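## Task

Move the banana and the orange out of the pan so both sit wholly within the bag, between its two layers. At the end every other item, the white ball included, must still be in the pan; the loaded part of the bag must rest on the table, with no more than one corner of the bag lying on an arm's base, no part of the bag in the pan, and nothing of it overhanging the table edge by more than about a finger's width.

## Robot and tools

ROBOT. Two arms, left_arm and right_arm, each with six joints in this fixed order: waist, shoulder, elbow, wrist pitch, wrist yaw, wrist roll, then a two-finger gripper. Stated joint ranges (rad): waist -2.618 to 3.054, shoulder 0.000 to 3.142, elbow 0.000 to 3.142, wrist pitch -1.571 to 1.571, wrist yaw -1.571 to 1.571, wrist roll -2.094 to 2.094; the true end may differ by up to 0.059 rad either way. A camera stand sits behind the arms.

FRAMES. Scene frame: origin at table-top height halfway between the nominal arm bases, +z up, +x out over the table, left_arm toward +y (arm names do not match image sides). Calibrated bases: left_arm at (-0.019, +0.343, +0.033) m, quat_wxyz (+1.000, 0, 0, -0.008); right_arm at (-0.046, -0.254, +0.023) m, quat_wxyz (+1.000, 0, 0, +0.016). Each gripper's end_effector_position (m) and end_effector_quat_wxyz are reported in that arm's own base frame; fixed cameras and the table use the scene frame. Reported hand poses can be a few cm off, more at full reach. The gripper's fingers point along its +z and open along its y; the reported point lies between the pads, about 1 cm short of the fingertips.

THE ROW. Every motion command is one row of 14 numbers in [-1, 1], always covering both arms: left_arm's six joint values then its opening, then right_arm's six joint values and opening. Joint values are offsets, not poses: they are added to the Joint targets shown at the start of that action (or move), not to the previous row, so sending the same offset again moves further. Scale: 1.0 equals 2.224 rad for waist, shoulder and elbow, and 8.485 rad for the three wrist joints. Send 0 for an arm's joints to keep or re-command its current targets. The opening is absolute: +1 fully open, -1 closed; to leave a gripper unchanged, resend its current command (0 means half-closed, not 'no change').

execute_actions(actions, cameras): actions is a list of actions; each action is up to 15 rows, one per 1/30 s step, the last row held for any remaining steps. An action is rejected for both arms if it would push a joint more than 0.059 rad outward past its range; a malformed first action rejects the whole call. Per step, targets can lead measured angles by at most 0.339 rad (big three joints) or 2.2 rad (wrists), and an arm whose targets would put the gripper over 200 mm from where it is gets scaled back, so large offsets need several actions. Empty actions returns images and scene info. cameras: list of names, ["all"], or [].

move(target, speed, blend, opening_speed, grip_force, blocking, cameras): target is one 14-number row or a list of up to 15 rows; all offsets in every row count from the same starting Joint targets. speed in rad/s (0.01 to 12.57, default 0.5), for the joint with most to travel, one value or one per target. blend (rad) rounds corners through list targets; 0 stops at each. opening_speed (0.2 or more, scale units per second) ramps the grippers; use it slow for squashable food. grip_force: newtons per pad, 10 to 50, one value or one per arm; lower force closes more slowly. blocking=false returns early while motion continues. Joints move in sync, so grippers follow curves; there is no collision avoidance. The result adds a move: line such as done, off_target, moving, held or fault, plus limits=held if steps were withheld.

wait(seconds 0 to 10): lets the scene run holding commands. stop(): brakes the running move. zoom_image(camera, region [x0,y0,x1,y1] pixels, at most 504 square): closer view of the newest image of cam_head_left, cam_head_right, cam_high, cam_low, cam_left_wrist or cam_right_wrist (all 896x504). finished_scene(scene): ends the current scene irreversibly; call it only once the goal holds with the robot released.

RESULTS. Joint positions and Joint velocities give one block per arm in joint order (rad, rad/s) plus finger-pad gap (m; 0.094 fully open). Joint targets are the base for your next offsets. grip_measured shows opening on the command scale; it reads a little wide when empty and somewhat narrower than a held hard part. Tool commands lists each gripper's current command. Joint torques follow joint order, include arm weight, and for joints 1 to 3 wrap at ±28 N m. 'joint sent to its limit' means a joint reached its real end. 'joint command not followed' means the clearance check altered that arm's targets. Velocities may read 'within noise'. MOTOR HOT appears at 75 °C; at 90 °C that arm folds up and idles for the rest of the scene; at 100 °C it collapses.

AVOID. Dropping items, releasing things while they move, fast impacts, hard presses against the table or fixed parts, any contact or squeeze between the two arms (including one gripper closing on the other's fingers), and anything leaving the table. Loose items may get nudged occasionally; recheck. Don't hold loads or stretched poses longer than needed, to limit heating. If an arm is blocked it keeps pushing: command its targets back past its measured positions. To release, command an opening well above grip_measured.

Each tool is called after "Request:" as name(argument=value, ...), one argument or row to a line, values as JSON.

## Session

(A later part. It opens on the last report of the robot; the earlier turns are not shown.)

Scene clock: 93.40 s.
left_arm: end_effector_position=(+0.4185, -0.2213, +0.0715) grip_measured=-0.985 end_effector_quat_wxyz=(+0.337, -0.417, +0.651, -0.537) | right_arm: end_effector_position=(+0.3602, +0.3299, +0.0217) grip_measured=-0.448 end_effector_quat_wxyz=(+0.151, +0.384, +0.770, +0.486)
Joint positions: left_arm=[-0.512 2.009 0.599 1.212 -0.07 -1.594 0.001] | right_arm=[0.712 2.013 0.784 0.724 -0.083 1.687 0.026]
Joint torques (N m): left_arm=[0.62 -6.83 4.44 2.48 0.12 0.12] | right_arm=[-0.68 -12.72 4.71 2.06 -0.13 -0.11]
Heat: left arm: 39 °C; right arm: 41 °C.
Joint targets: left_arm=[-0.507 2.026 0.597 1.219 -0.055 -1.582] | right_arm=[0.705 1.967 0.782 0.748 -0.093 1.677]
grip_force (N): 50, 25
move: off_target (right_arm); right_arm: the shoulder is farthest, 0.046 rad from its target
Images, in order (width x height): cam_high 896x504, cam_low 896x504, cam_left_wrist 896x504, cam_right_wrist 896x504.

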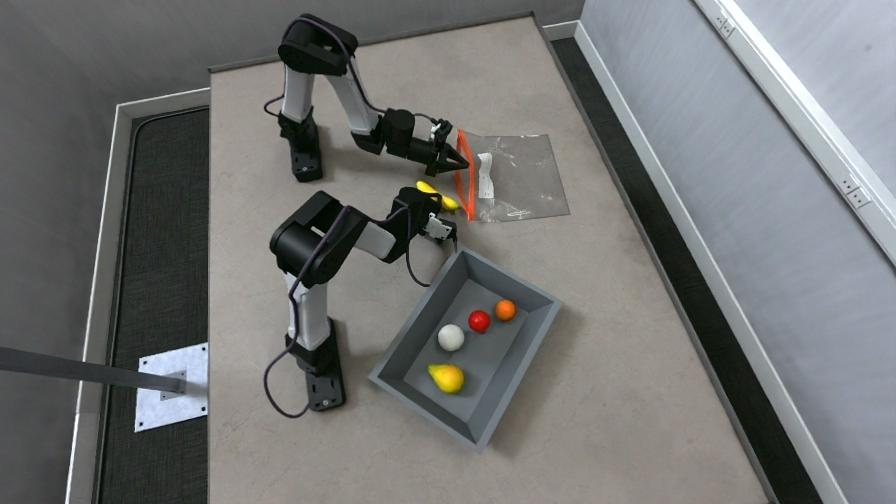

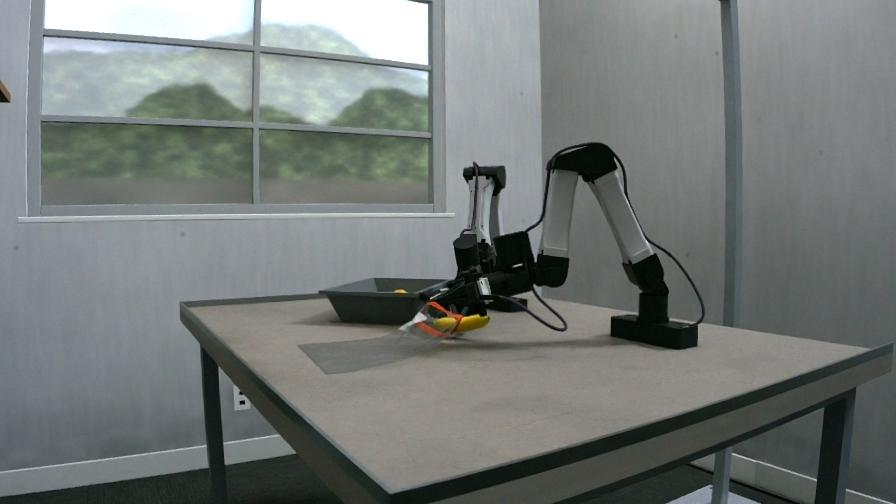

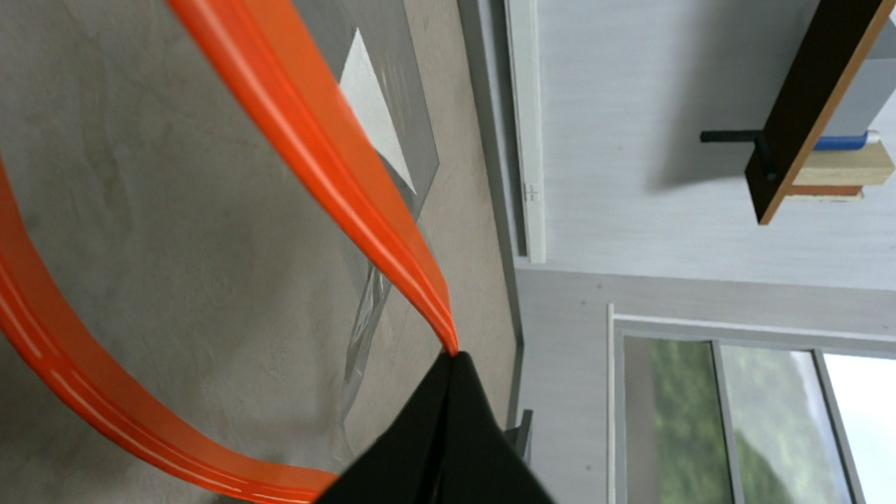

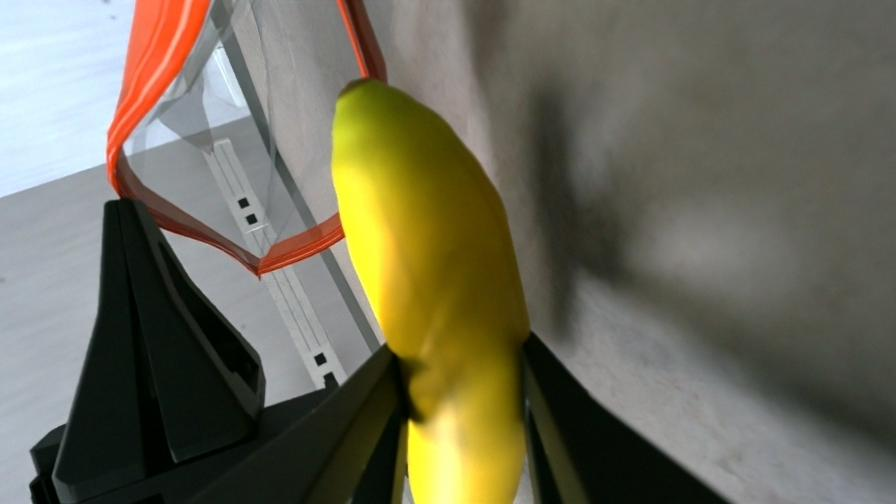

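Request:
move(
  target=[
    [0,0,0,0,0,0,-1,0,-0.0351,0.0067,-0.011,0,0,-0.55],
    [0,0,0,0,0,0,-1,-0.0281,0.0176,0.0719,-0.0148,-0.0065,-0.0031,-0.55],
  ],
  speed=0.4,
  cameras=["cam_low","cam_high","cam_right_wrist","cam_left_wrist"],
)

Request:
zoom_image(
  camera="cam_low",
  region=[370, 270, 490, 360],
)

Request:
zoom_image(
  camera="cam_high",
  region=[380, 110, 540, 270],
)

Scene clock: 96.27 s.
left_arm: end_effector_position=(+0.4205, -0.2181, +0.0726) grip_measured=-0.985 end_effector_quat_wxyz=(+0.342, -0.417, +0.650, -0.536) | right_arm: end_effector_position=(+0.3955, +0.3308, +0.0529) grip_measured=-0.448 end_effector_quat_wxyz=(+0.154, +0.379, +0.764, +0.499)
Joint positions: left_arm=[-0.504 2.009 0.599 1.216 -0.07 -1.588 0.001] | right_arm=[0.648 1.994 0.911 0.607 -0.145 1.658 0.026]
Joint torques (N m): left_arm=[-0.03 -6.86 4.48 2.43 0.13 0.04] | right_arm=[-0.54 -8.13 8.64 1.95 -0.07 -0.09]
Heat: left arm: 39 °C; right arm: 42 °C.
Joint targets: left_arm=[-0.507 2.026 0.597 1.219 -0.055 -1.582] | right_arm=[0.642 2.007 0.941 0.622 -0.148 1.651]
grip_force (N): 50, 25
move: done
Images, in order (width x height): cam_high 896x504, cam_low 896x504, cam_left_wrist 896x504, cam_right_wrist 896x504.

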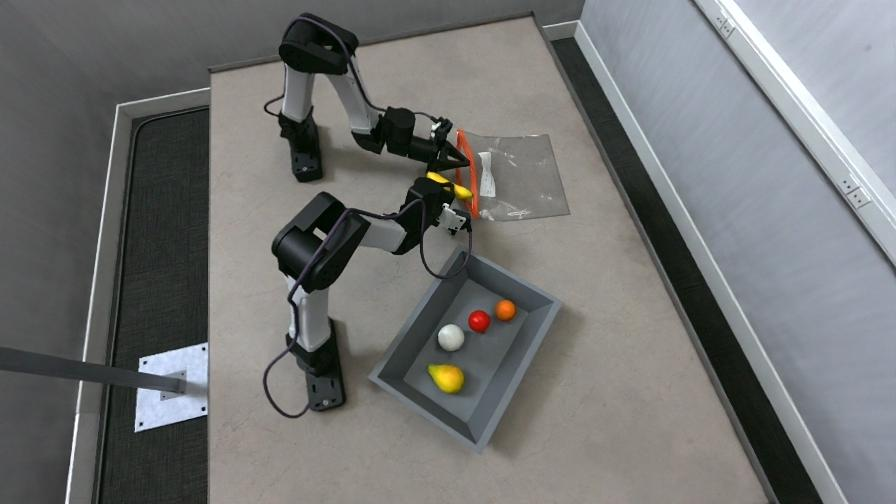

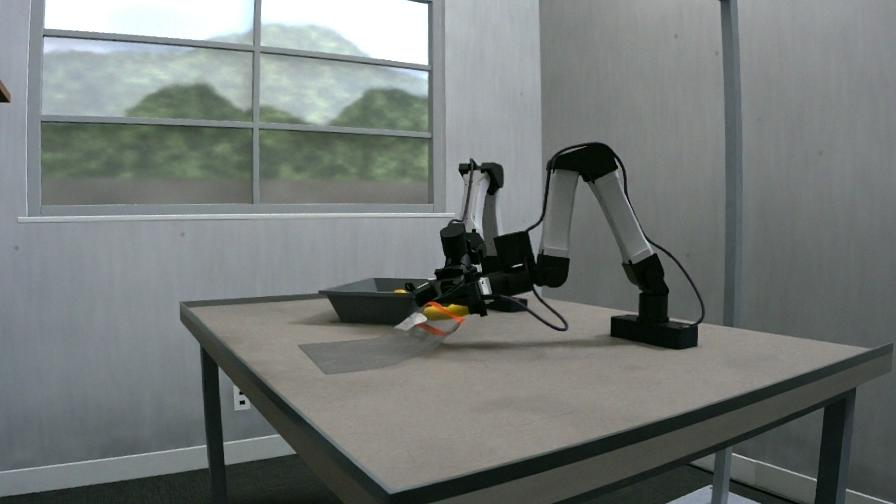

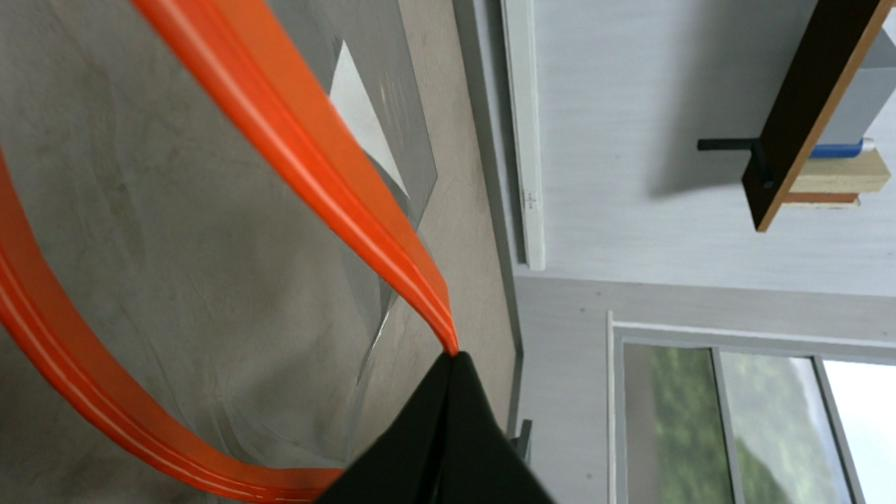

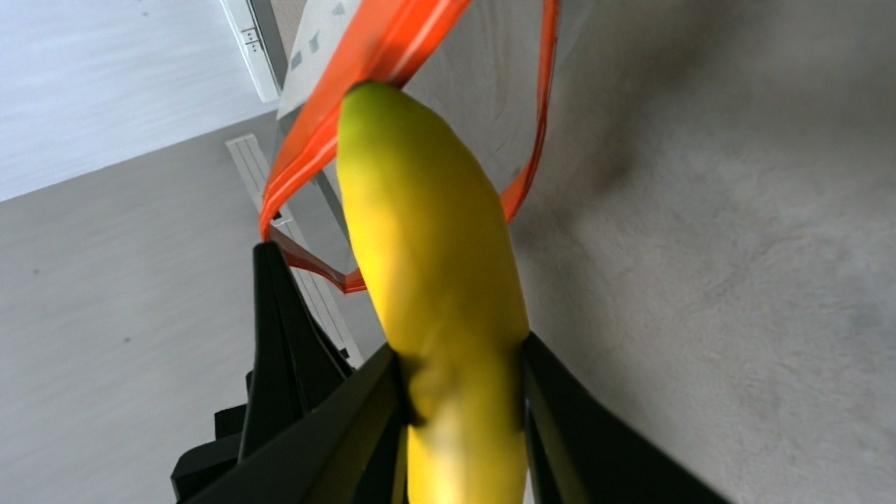

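Scaled by 4.200 from the camera's 896x504 image, which has a finer 1280x720 frame.

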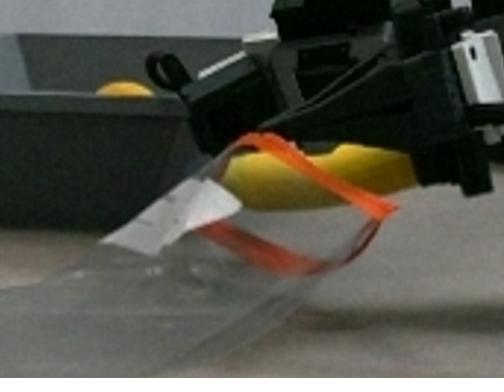

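Scaled by 3.150 from the camera's 896x504 image, which has a finer 1280x720 frame.

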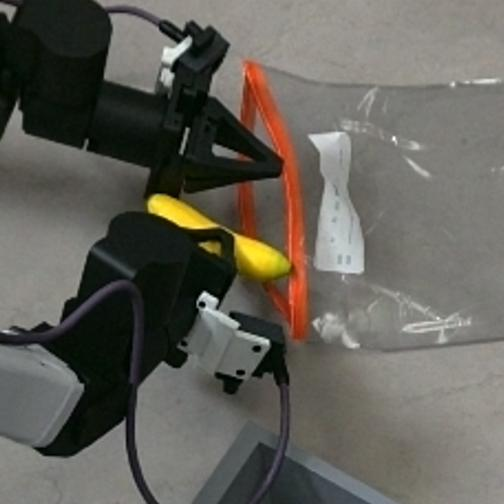

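Request:
move(
  target=[
    [0,0,0,0,0,0,-1,0,0.0265,-0.0076,0.0091,0,0,-0.55],
    [0,0,0,0,0,0,-1,-0.0378,0.0862,0.0992,-0.0039,-0.009,-0.0044,-0.55],
  ],
  speed=0.4,
  cameras=["cam_low","cam_high","cam_right_wrist","cam_left_wrist"],
)

Request:
zoom_image(
  camera="cam_low",
  region=[370, 270, 490, 360],
)

Request:
zoom_image(
  camera="cam_high",
  region=[380, 110, 540, 270],
)

Scene clock: 98.80 s.
left_arm: end_effector_position=(+0.4206, -0.2182, +0.0736) grip_measured=-0.985 end_effector_quat_wxyz=(+0.343, -0.416, +0.649, -0.537) | right_arm: end_effector_position=(+0.4578, +0.3323, +0.0375) grip_measured=-0.449 end_effector_quat_wxyz=(+0.159, +0.379, +0.758, +0.505)
Joint positions: left_arm=[-0.504 2.009 0.599 1.22 -0.07 -1.586 0.001] | right_arm=[0.562 2.184 1.137 0.582 -0.215 1.623 0.026]
Joint torques (N m): left_arm=[-0.01 -6.82 4.49 2.39 0.11 0.05] | right_arm=[-0.57 -9.62 8.25 1.87 -0.14 -0.08]
Heat: left arm: 39 °C; right arm: 42 °C.
Joint targets: left_arm=[-0.507 2.026 0.597 1.219 -0.055 -1.583] | right_arm=[0.558 2.198 1.162 0.589 -0.224 1.613]
grip_force (N): 50, 25
move: done
Images, in order (width x height): cam_high 896x504, cam_low 896x504, cam_left_wrist 896x504, cam_right_wrist 896x504.

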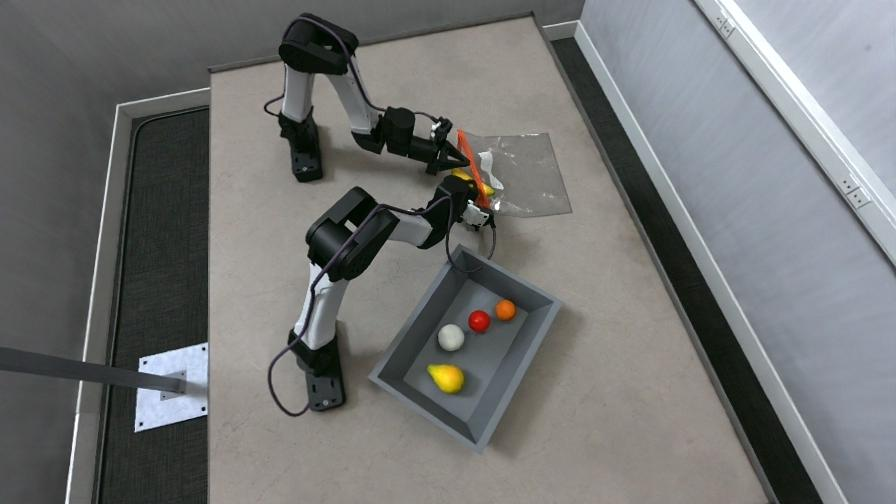

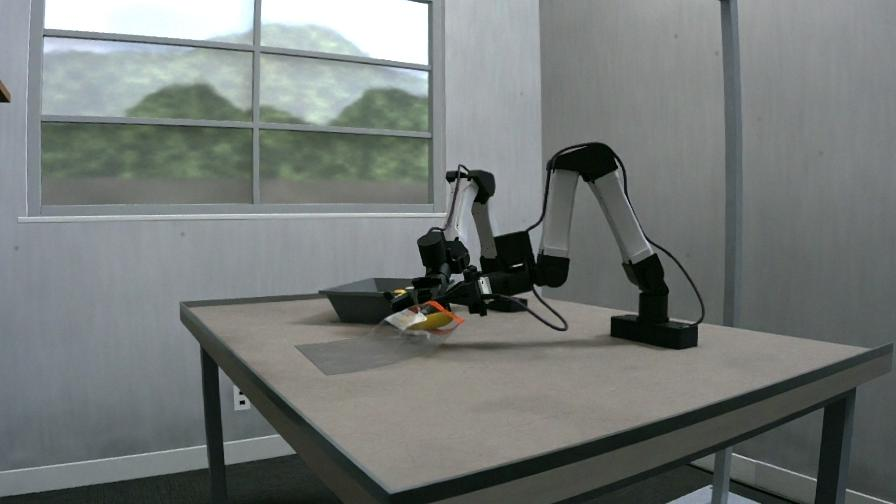

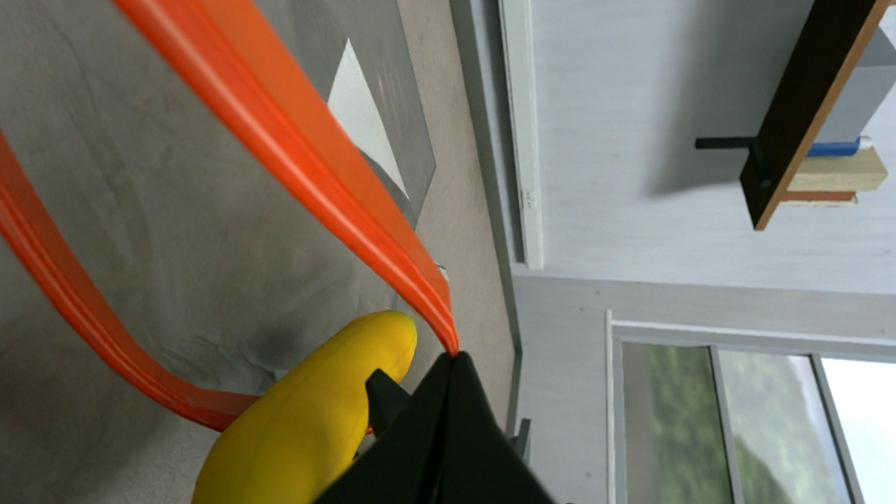

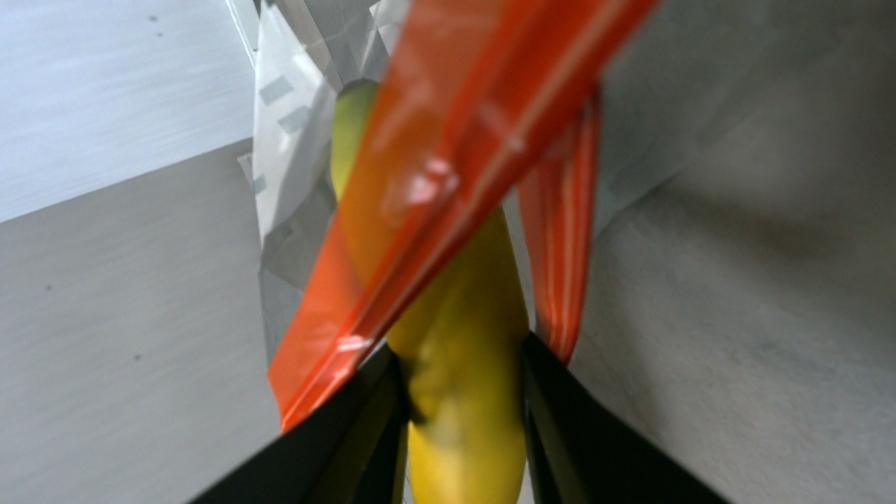

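Scaled by 4.200 from the camera's 896x504 image, which has a finer 1280x720 frame.

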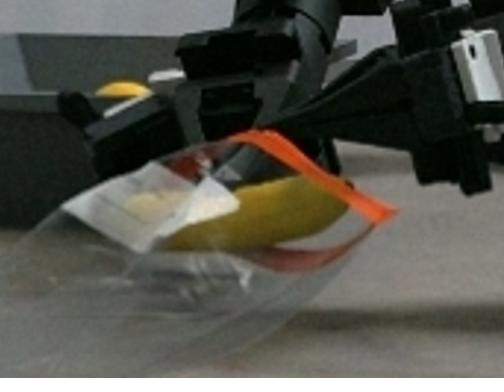

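Scaled by 3.150 from the camera's 896x504 image, which has a finer 1280x720 frame.

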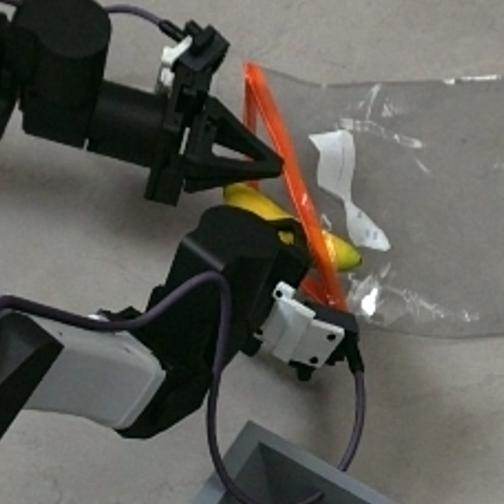

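Request:
move(
  target=[0,0,0,0,0,0,-1,0.0085,0.0608,0.0952,-0.008,0.0169,0.0024,-0.55],
  speed=0.3,
  cameras=["cam_low","cam_high","cam_right_wrist","cam_left_wrist"],
)

Request:
zoom_image(
  camera="cam_low",
  region=[370, 270, 490, 360],
)

Request:
zoom_image(
  camera="cam_high",
  region=[380, 110, 540, 270],
)

Scene clock: 100.73 s.
left_arm: end_effector_position=(+0.4206, -0.2182, +0.0736) grip_measured=-0.985 end_effector_quat_wxyz=(+0.343, -0.416, +0.649, -0.537) | right_arm: end_effector_position=(+0.5041, +0.3418, +0.0288) grip_measured=-0.449 end_effector_quat_wxyz=(+0.205, +0.407, +0.745, +0.487)
Joint positions: left_arm=[-0.504 2.009 0.599 1.22 -0.07 -1.586 0.001] | right_arm=[0.57 2.319 1.346 0.514 -0.092 1.628 0.026]
Joint torques (N m): left_arm=[-0.03 -6.79 4.46 2.39 0.12 0.05] | right_arm=[0.76 -10.76 8.76 1.94 0.07 0.08]
Heat: left arm: 39 °C; right arm: 41 °C.
Joint targets: left_arm=[-0.507 2.026 0.597 1.219 -0.055 -1.583] | right_arm=[0.577 2.333 1.374 0.521 -0.081 1.634]
grip_force (N): 50, 25
move: done
Images, in order (width x height): cam_high 896x504, cam_low 896x504, cam_left_wrist 896x504, cam_right_wrist 896x504.

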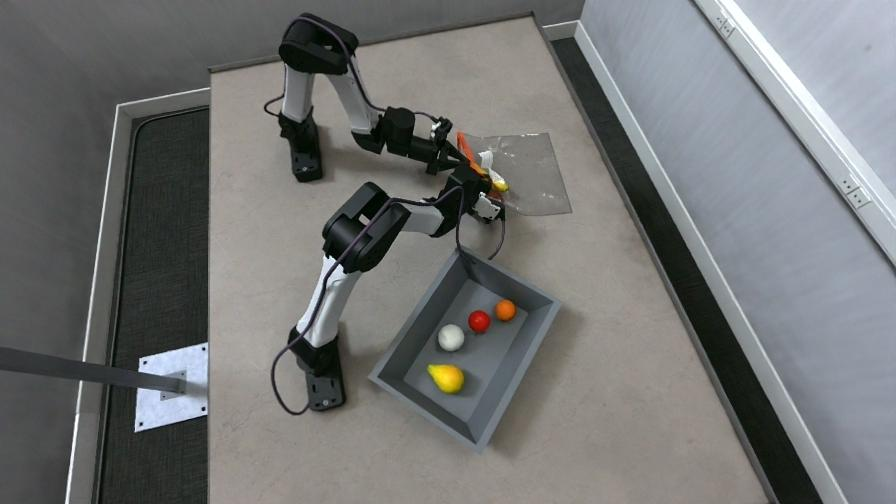

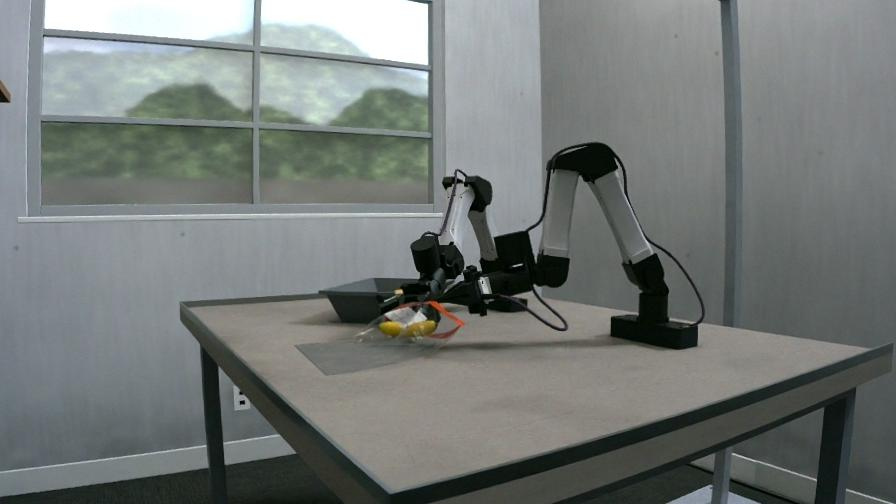

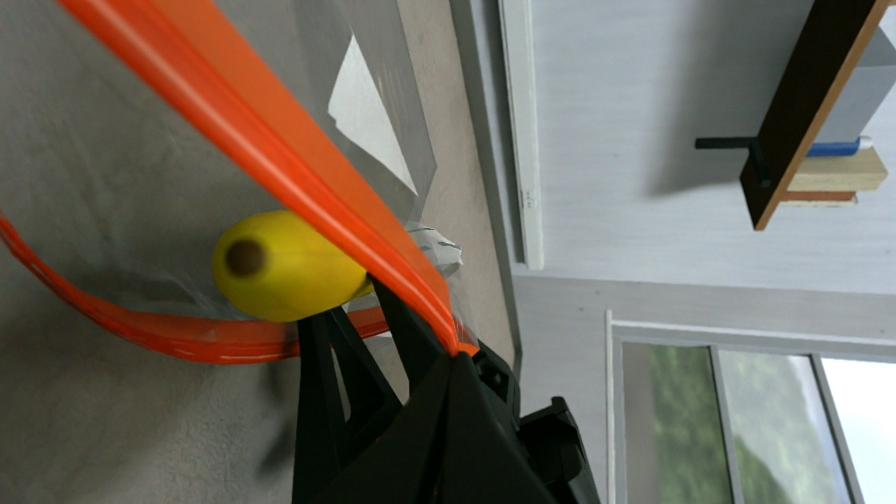

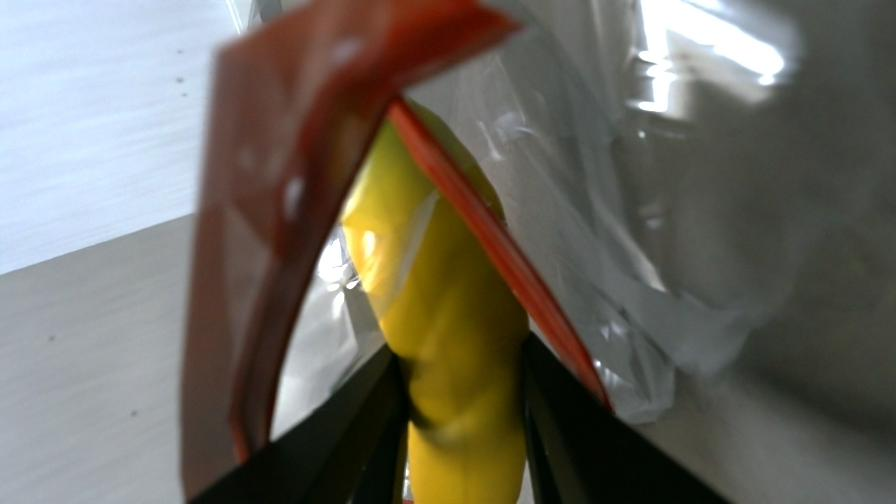

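Scaled by 4.200 from the camera's 896x504 image, which has a finer 1280x720 frame.

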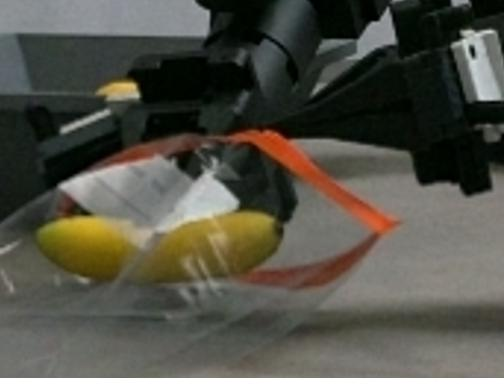

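Scaled by 3.150 from the camera's 896x504 image, which has a finer 1280x720 frame.

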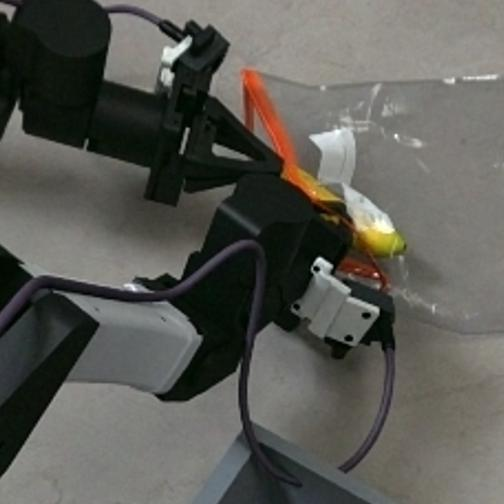

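Request:
move(
  target=[
    [0,0,0,0,0,0,-1,0.0045,0.037,0.0272,0.0028,0.0104,0,-0.55],
    [0,0,0,0,0,0,-1,0.0045,0.037,0.0272,0.0028,0.0104,0,0.0],
  ],
  speed=0.3,
  opening_speed=0.6,
  cameras=["cam_low","cam_high","cam_right_wrist","cam_left_wrist"],
)

Request:
zoom_image(
  camera="cam_low",
  region=[370, 270, 490, 360],
)

Request:
zoom_image(
  camera="cam_high",
  region=[380, 110, 540, 270],
)

Scene clock: 103.57 s.
left_arm: end_effector_position=(+0.4206, -0.2182, +0.0736) grip_measured=-0.985 end_effector_quat_wxyz=(+0.343, -0.416, +0.649, -0.537) | right_arm: end_effector_position=(+0.5218, +0.3435, +0.0160) grip_measured=-0.002 end_effector_quat_wxyz=(+0.240, +0.421, +0.731, +0.480)
Joint positions: left_arm=[-0.504 2.009 0.599 1.22 -0.07 -1.586 0.001] | right_arm=[0.581 2.399 1.414 0.548 -0.003 1.628 0.047]
Joint torques (N m): left_arm=[0.01 -6.79 4.45 2.4 0.12 0.05] | right_arm=[0.55 -11.08 8.01 1.81 0.1 0.05]
Heat: left arm: 39 °C; right arm: 42 °C.
Joint targets: left_arm=[-0.507 2.026 0.597 1.219 -0.055 -1.583] | right_arm=[0.587 2.416 1.435 0.545 0.007 1.634]
grip_force (N): 50, 25
move: done
Images, in order (width x height): cam_high 896x504, cam_low 896x504, cam_left_wrist 896x504, cam_right_wrist 896x504.

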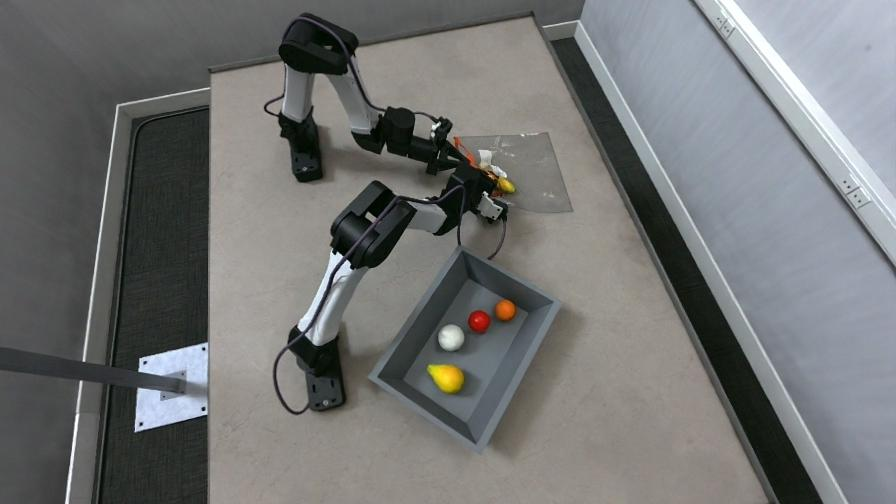

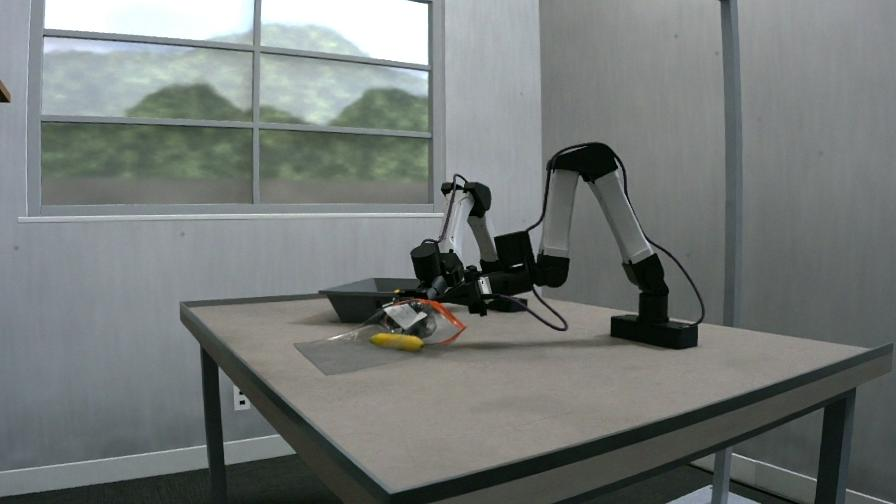

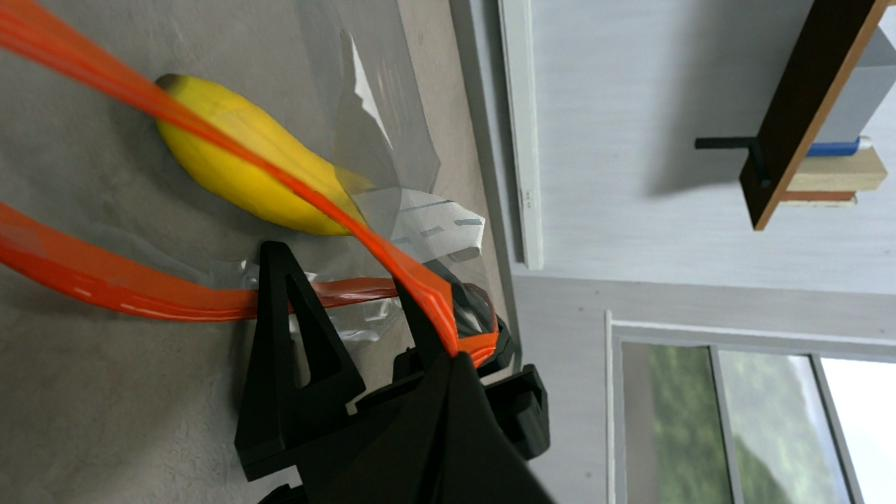

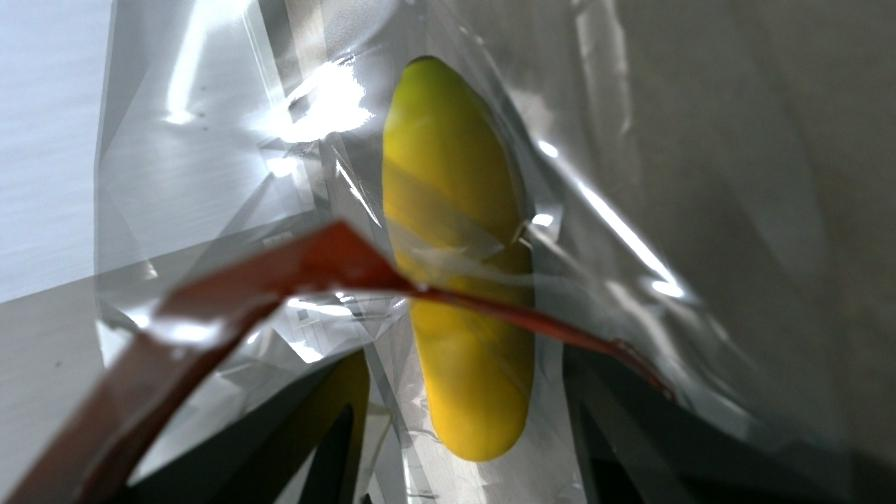

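Scaled by 4.200 from the camera's 896x504 image, which has a finer 1280x720 frame.

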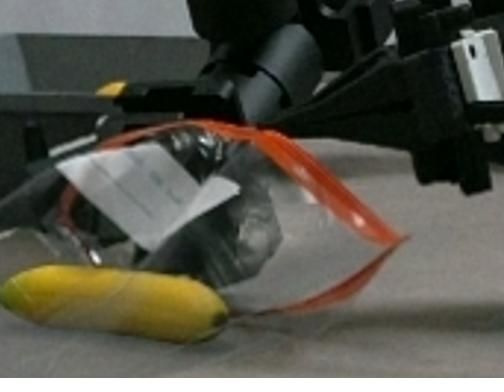

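Scaled by 3.150 from the camera's 896x504 image, which has a finer 1280x720 frame.

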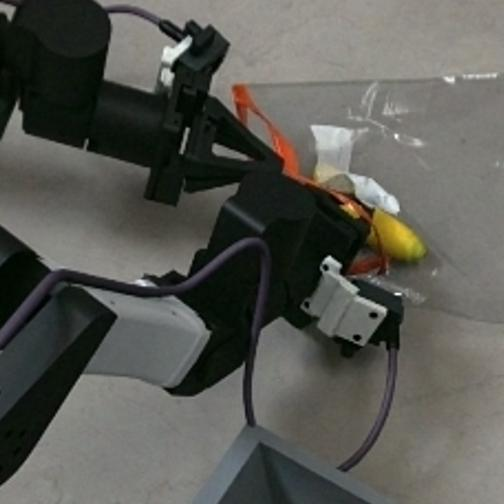

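Request:
move(
  target=[
    [0,0,0,0,0,0,-1,0.0701,-0.1767,-0.2082,0.0067,0.0259,0.0054,-0.1],
    [0,0,0,0,0,0,-1,0.0058,-0.2995,0.0292,-0.1349,-0.0008,-0.0983,-0.1],
    [0,0,0,0,0,0,-1,-0.2574,-0.0863,0.3228,-0.241,-0.0008,-0.1926,0.3],
  ],
  speed=[0.5,0.9,0.9],
  blend=[0.04,0.2,0],
  grip_force=[50,20],
  cameras=["all"],
)

Request:
zoom_image(
  camera="cam_low",
  region=[370, 270, 490, 360],
)

Request:
zoom_image(
  camera="cam_high",
  region=[420, 110, 580, 230],
)

Scene clock: 109.07 s.
left_arm: end_effector_position=(+0.4206, -0.2182, +0.0736) grip_measured=-0.985 end_effector_quat_wxyz=(+0.343, -0.416, +0.649, -0.537) | right_arm: end_effector_position=(+0.4248, +0.0023, +0.1156) grip_measured=+0.299 end_effector_quat_wxyz=(-0.005, -0.001, +1.000, -0.004)
Joint positions: left_arm=[-0.504 2.009 0.599 1.22 -0.07 -1.586 0.001] | right_arm=[0.009 2.213 2.126 -1.494 0.009 0.008 0.061]
Joint torques (N m): left_arm=[0.01 -6.8 4.49 2.4 0.12 0.04] | right_arm=[0.59 -10.28 8.49 0.22 -0.1 -0.03]
Heat: left arm: 38 °C; right arm: 43 °C.
Joint targets: left_arm=[-0.507 2.026 0.597 1.219 -0.055 -1.583] | right_arm=[0.015 2.224 2.152 -1.500 0.001 0.000]
grip_force (N): 50, 20
move: done

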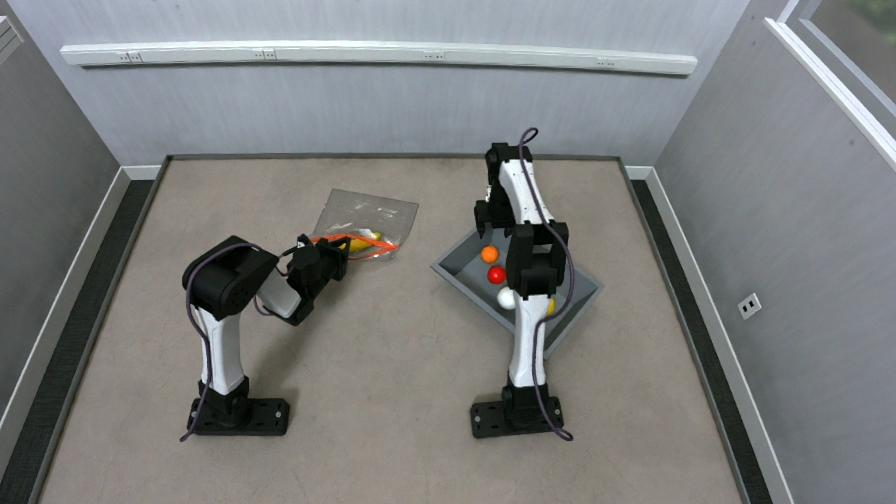

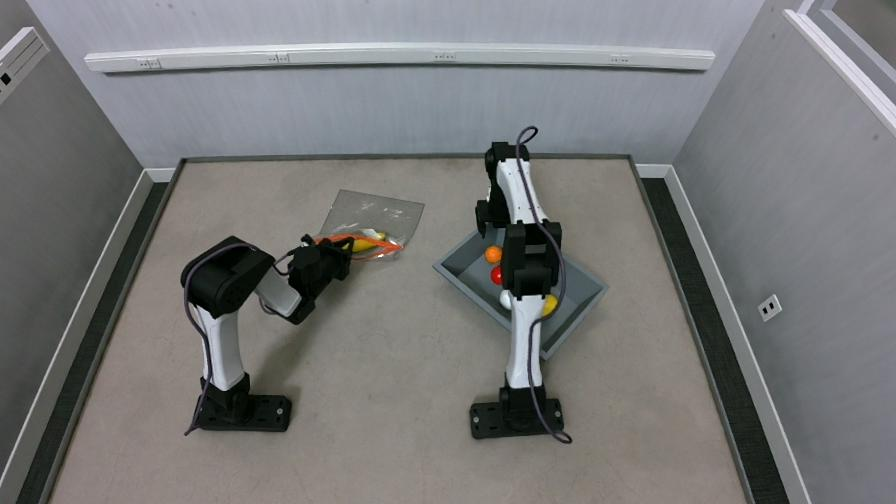

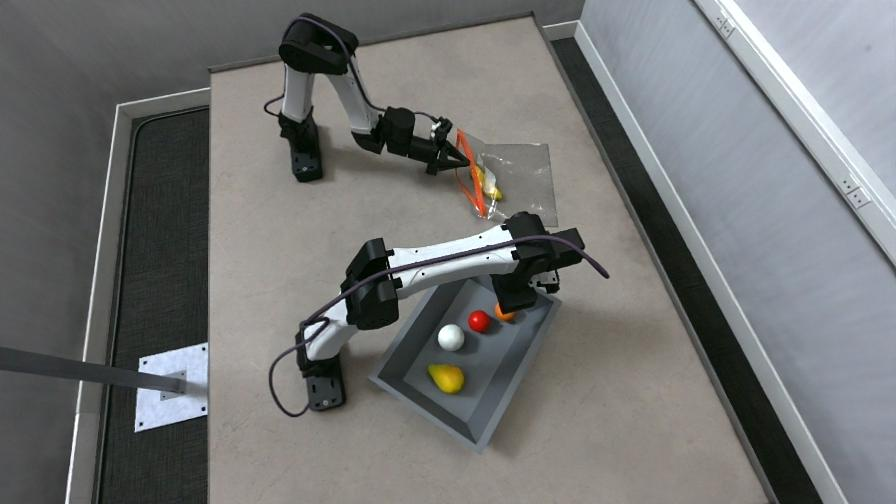

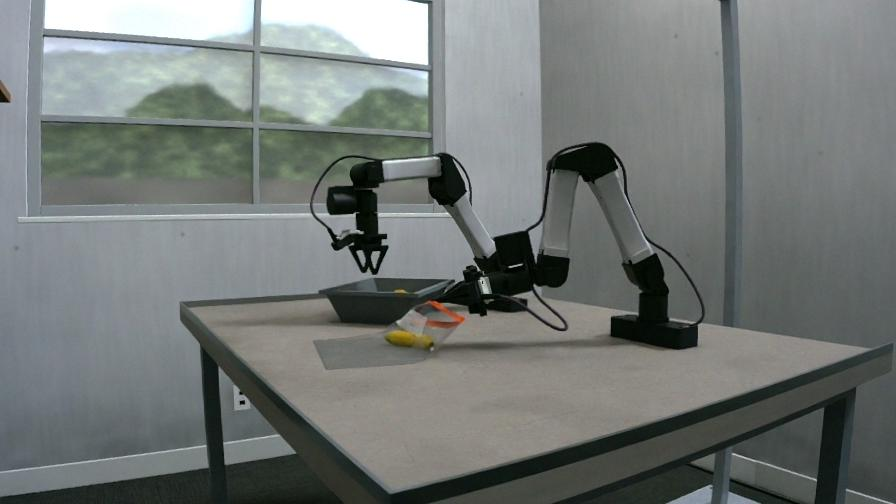

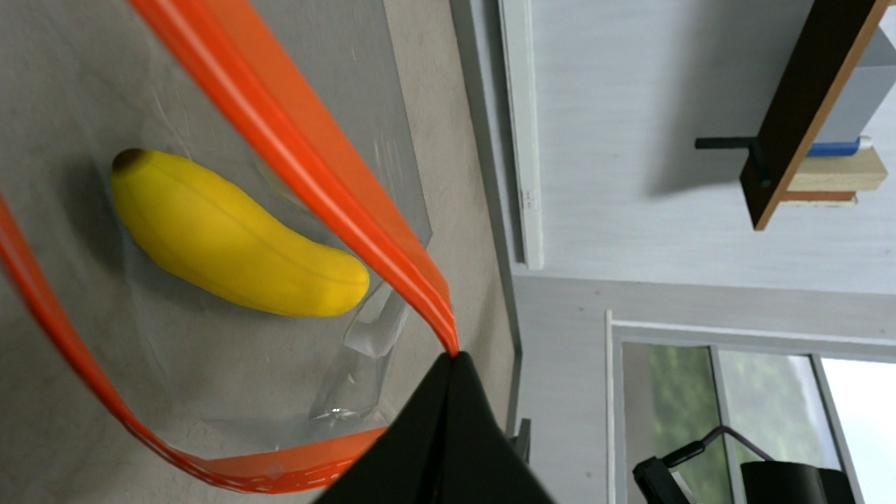

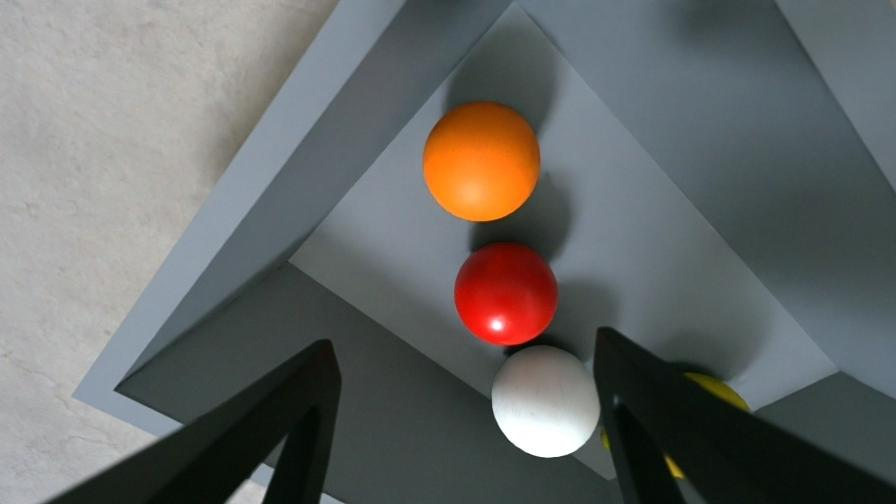

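Scaled by 4.200 from the camera's 896x504 image, which has a finer 1280x720 frame.

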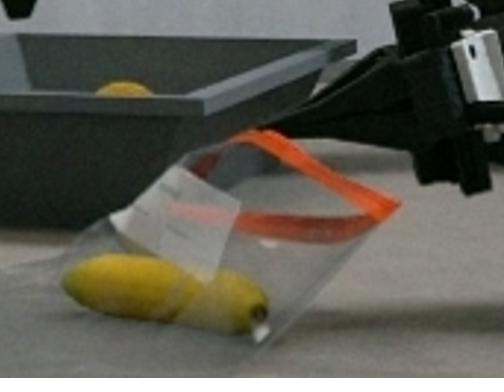

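Scaled by 3.150 from the camera's 896x504 image, which has a finer 1280x720 frame.

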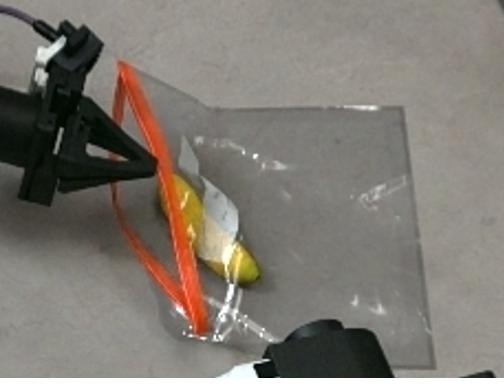

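Request:
move(
  target=[0,0,0,0,0,0,-1,-0.017,0.0169,-0.0682,0.0224,0,-0.0545,0.3],
  speed=0.6,
  cameras=["cam_right_wrist"],
)

Scene clock: 111.73 s.
left_arm: end_effector_position=(+0.4206, -0.2182, +0.0736) grip_measured=-0.985 end_effector_quat_wxyz=(+0.343, -0.416, +0.649, -0.537) | right_arm: end_effector_position=(+0.4385, -0.0092, +0.0693) grip_measured=+0.299 end_effector_quat_wxyz=(+0.000, -0.217, +0.976, -0.004)
Joint positions: left_arm=[-0.504 2.009 0.599 1.22 -0.07 -1.586 0.001] | right_arm=[-0.018 2.25 2.003 -1.322 0.008 -0.454 0.061]
Joint torques (N m): left_arm=[0.01 -6.83 4.49 2.39 0.13 0.05] | right_arm=[-0.51 -10.55 5.93 0.39 -0.12 -0.08]
Heat: left arm: 38 °C; right arm: 43 °C.
Joint targets: left_arm=[-0.507 2.026 0.597 1.219 -0.055 -1.583] | right_arm=[-0.023 2.261 2.001 -1.310 0.001 -0.463]
grip_force (N): 50, 20
move: done
Images, in order (width x height): cam_right_wrist 896x504.

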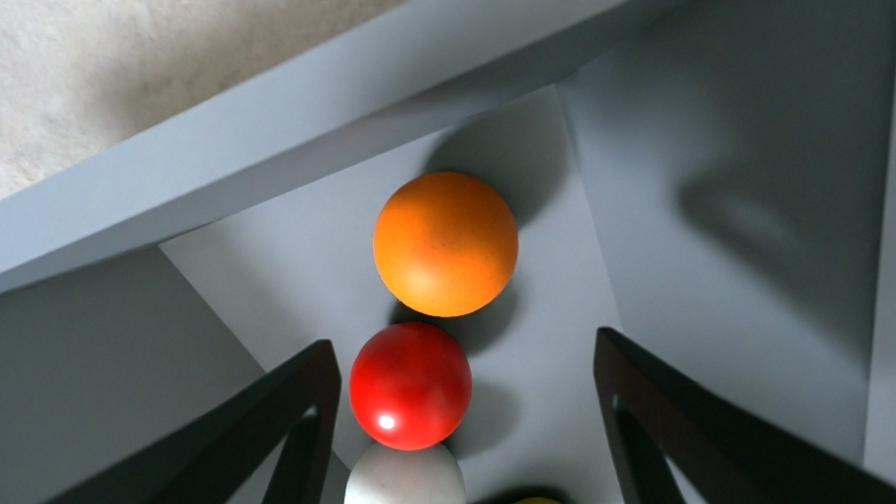

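Request:
move(
  target=[
    [0,0,0,0,0,0,-1,0.0058,0.0107,-0.0796,0.0236,0,0.0015,0.3],
    [0,0,0,0,0,0,-1,0.0058,0.0107,-0.0796,0.0236,0,0.0015,-0.1],
  ],
  speed=0.35,
  opening_speed=0.5,
  cameras=["cam_right_wrist"],
)

Scene clock: 115.37 s.
left_arm: end_effector_position=(+0.4206, -0.2182, +0.0736) grip_measured=-0.985 end_effector_quat_wxyz=(+0.343, -0.416, +0.649, -0.537) | right_arm: end_effector_position=(+0.4380, -0.0092, +0.0150) grip_measured=-0.086 end_effector_quat_wxyz=(+0.000, -0.217, +0.976, -0.004)
Joint positions: left_arm=[-0.504 2.009 0.599 1.22 -0.07 -1.586 0.001] | right_arm=[-0.018 2.274 1.826 -1.121 0.008 -0.455 0.043]
Joint torques (N m): left_arm=[-0.01 -6.82 4.44 2.39 0.11 0.04] | right_arm=[0.75 -10.65 5.72 0.4 -0.11 0.11]
Heat: left arm: 38 °C; right arm: 43 °C.
Joint targets: left_arm=[-0.507 2.026 0.597 1.219 -0.055 -1.583] | right_arm=[-0.010 2.285 1.824 -1.110 0.000 -0.450]
grip_force (N): 50, 20
move: done
Images, in order (width x height): cam_right_wrist 896x504.

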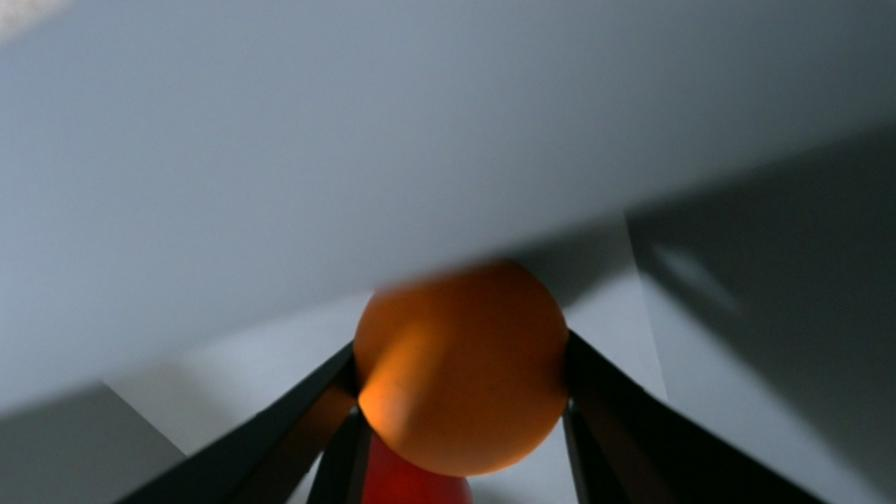

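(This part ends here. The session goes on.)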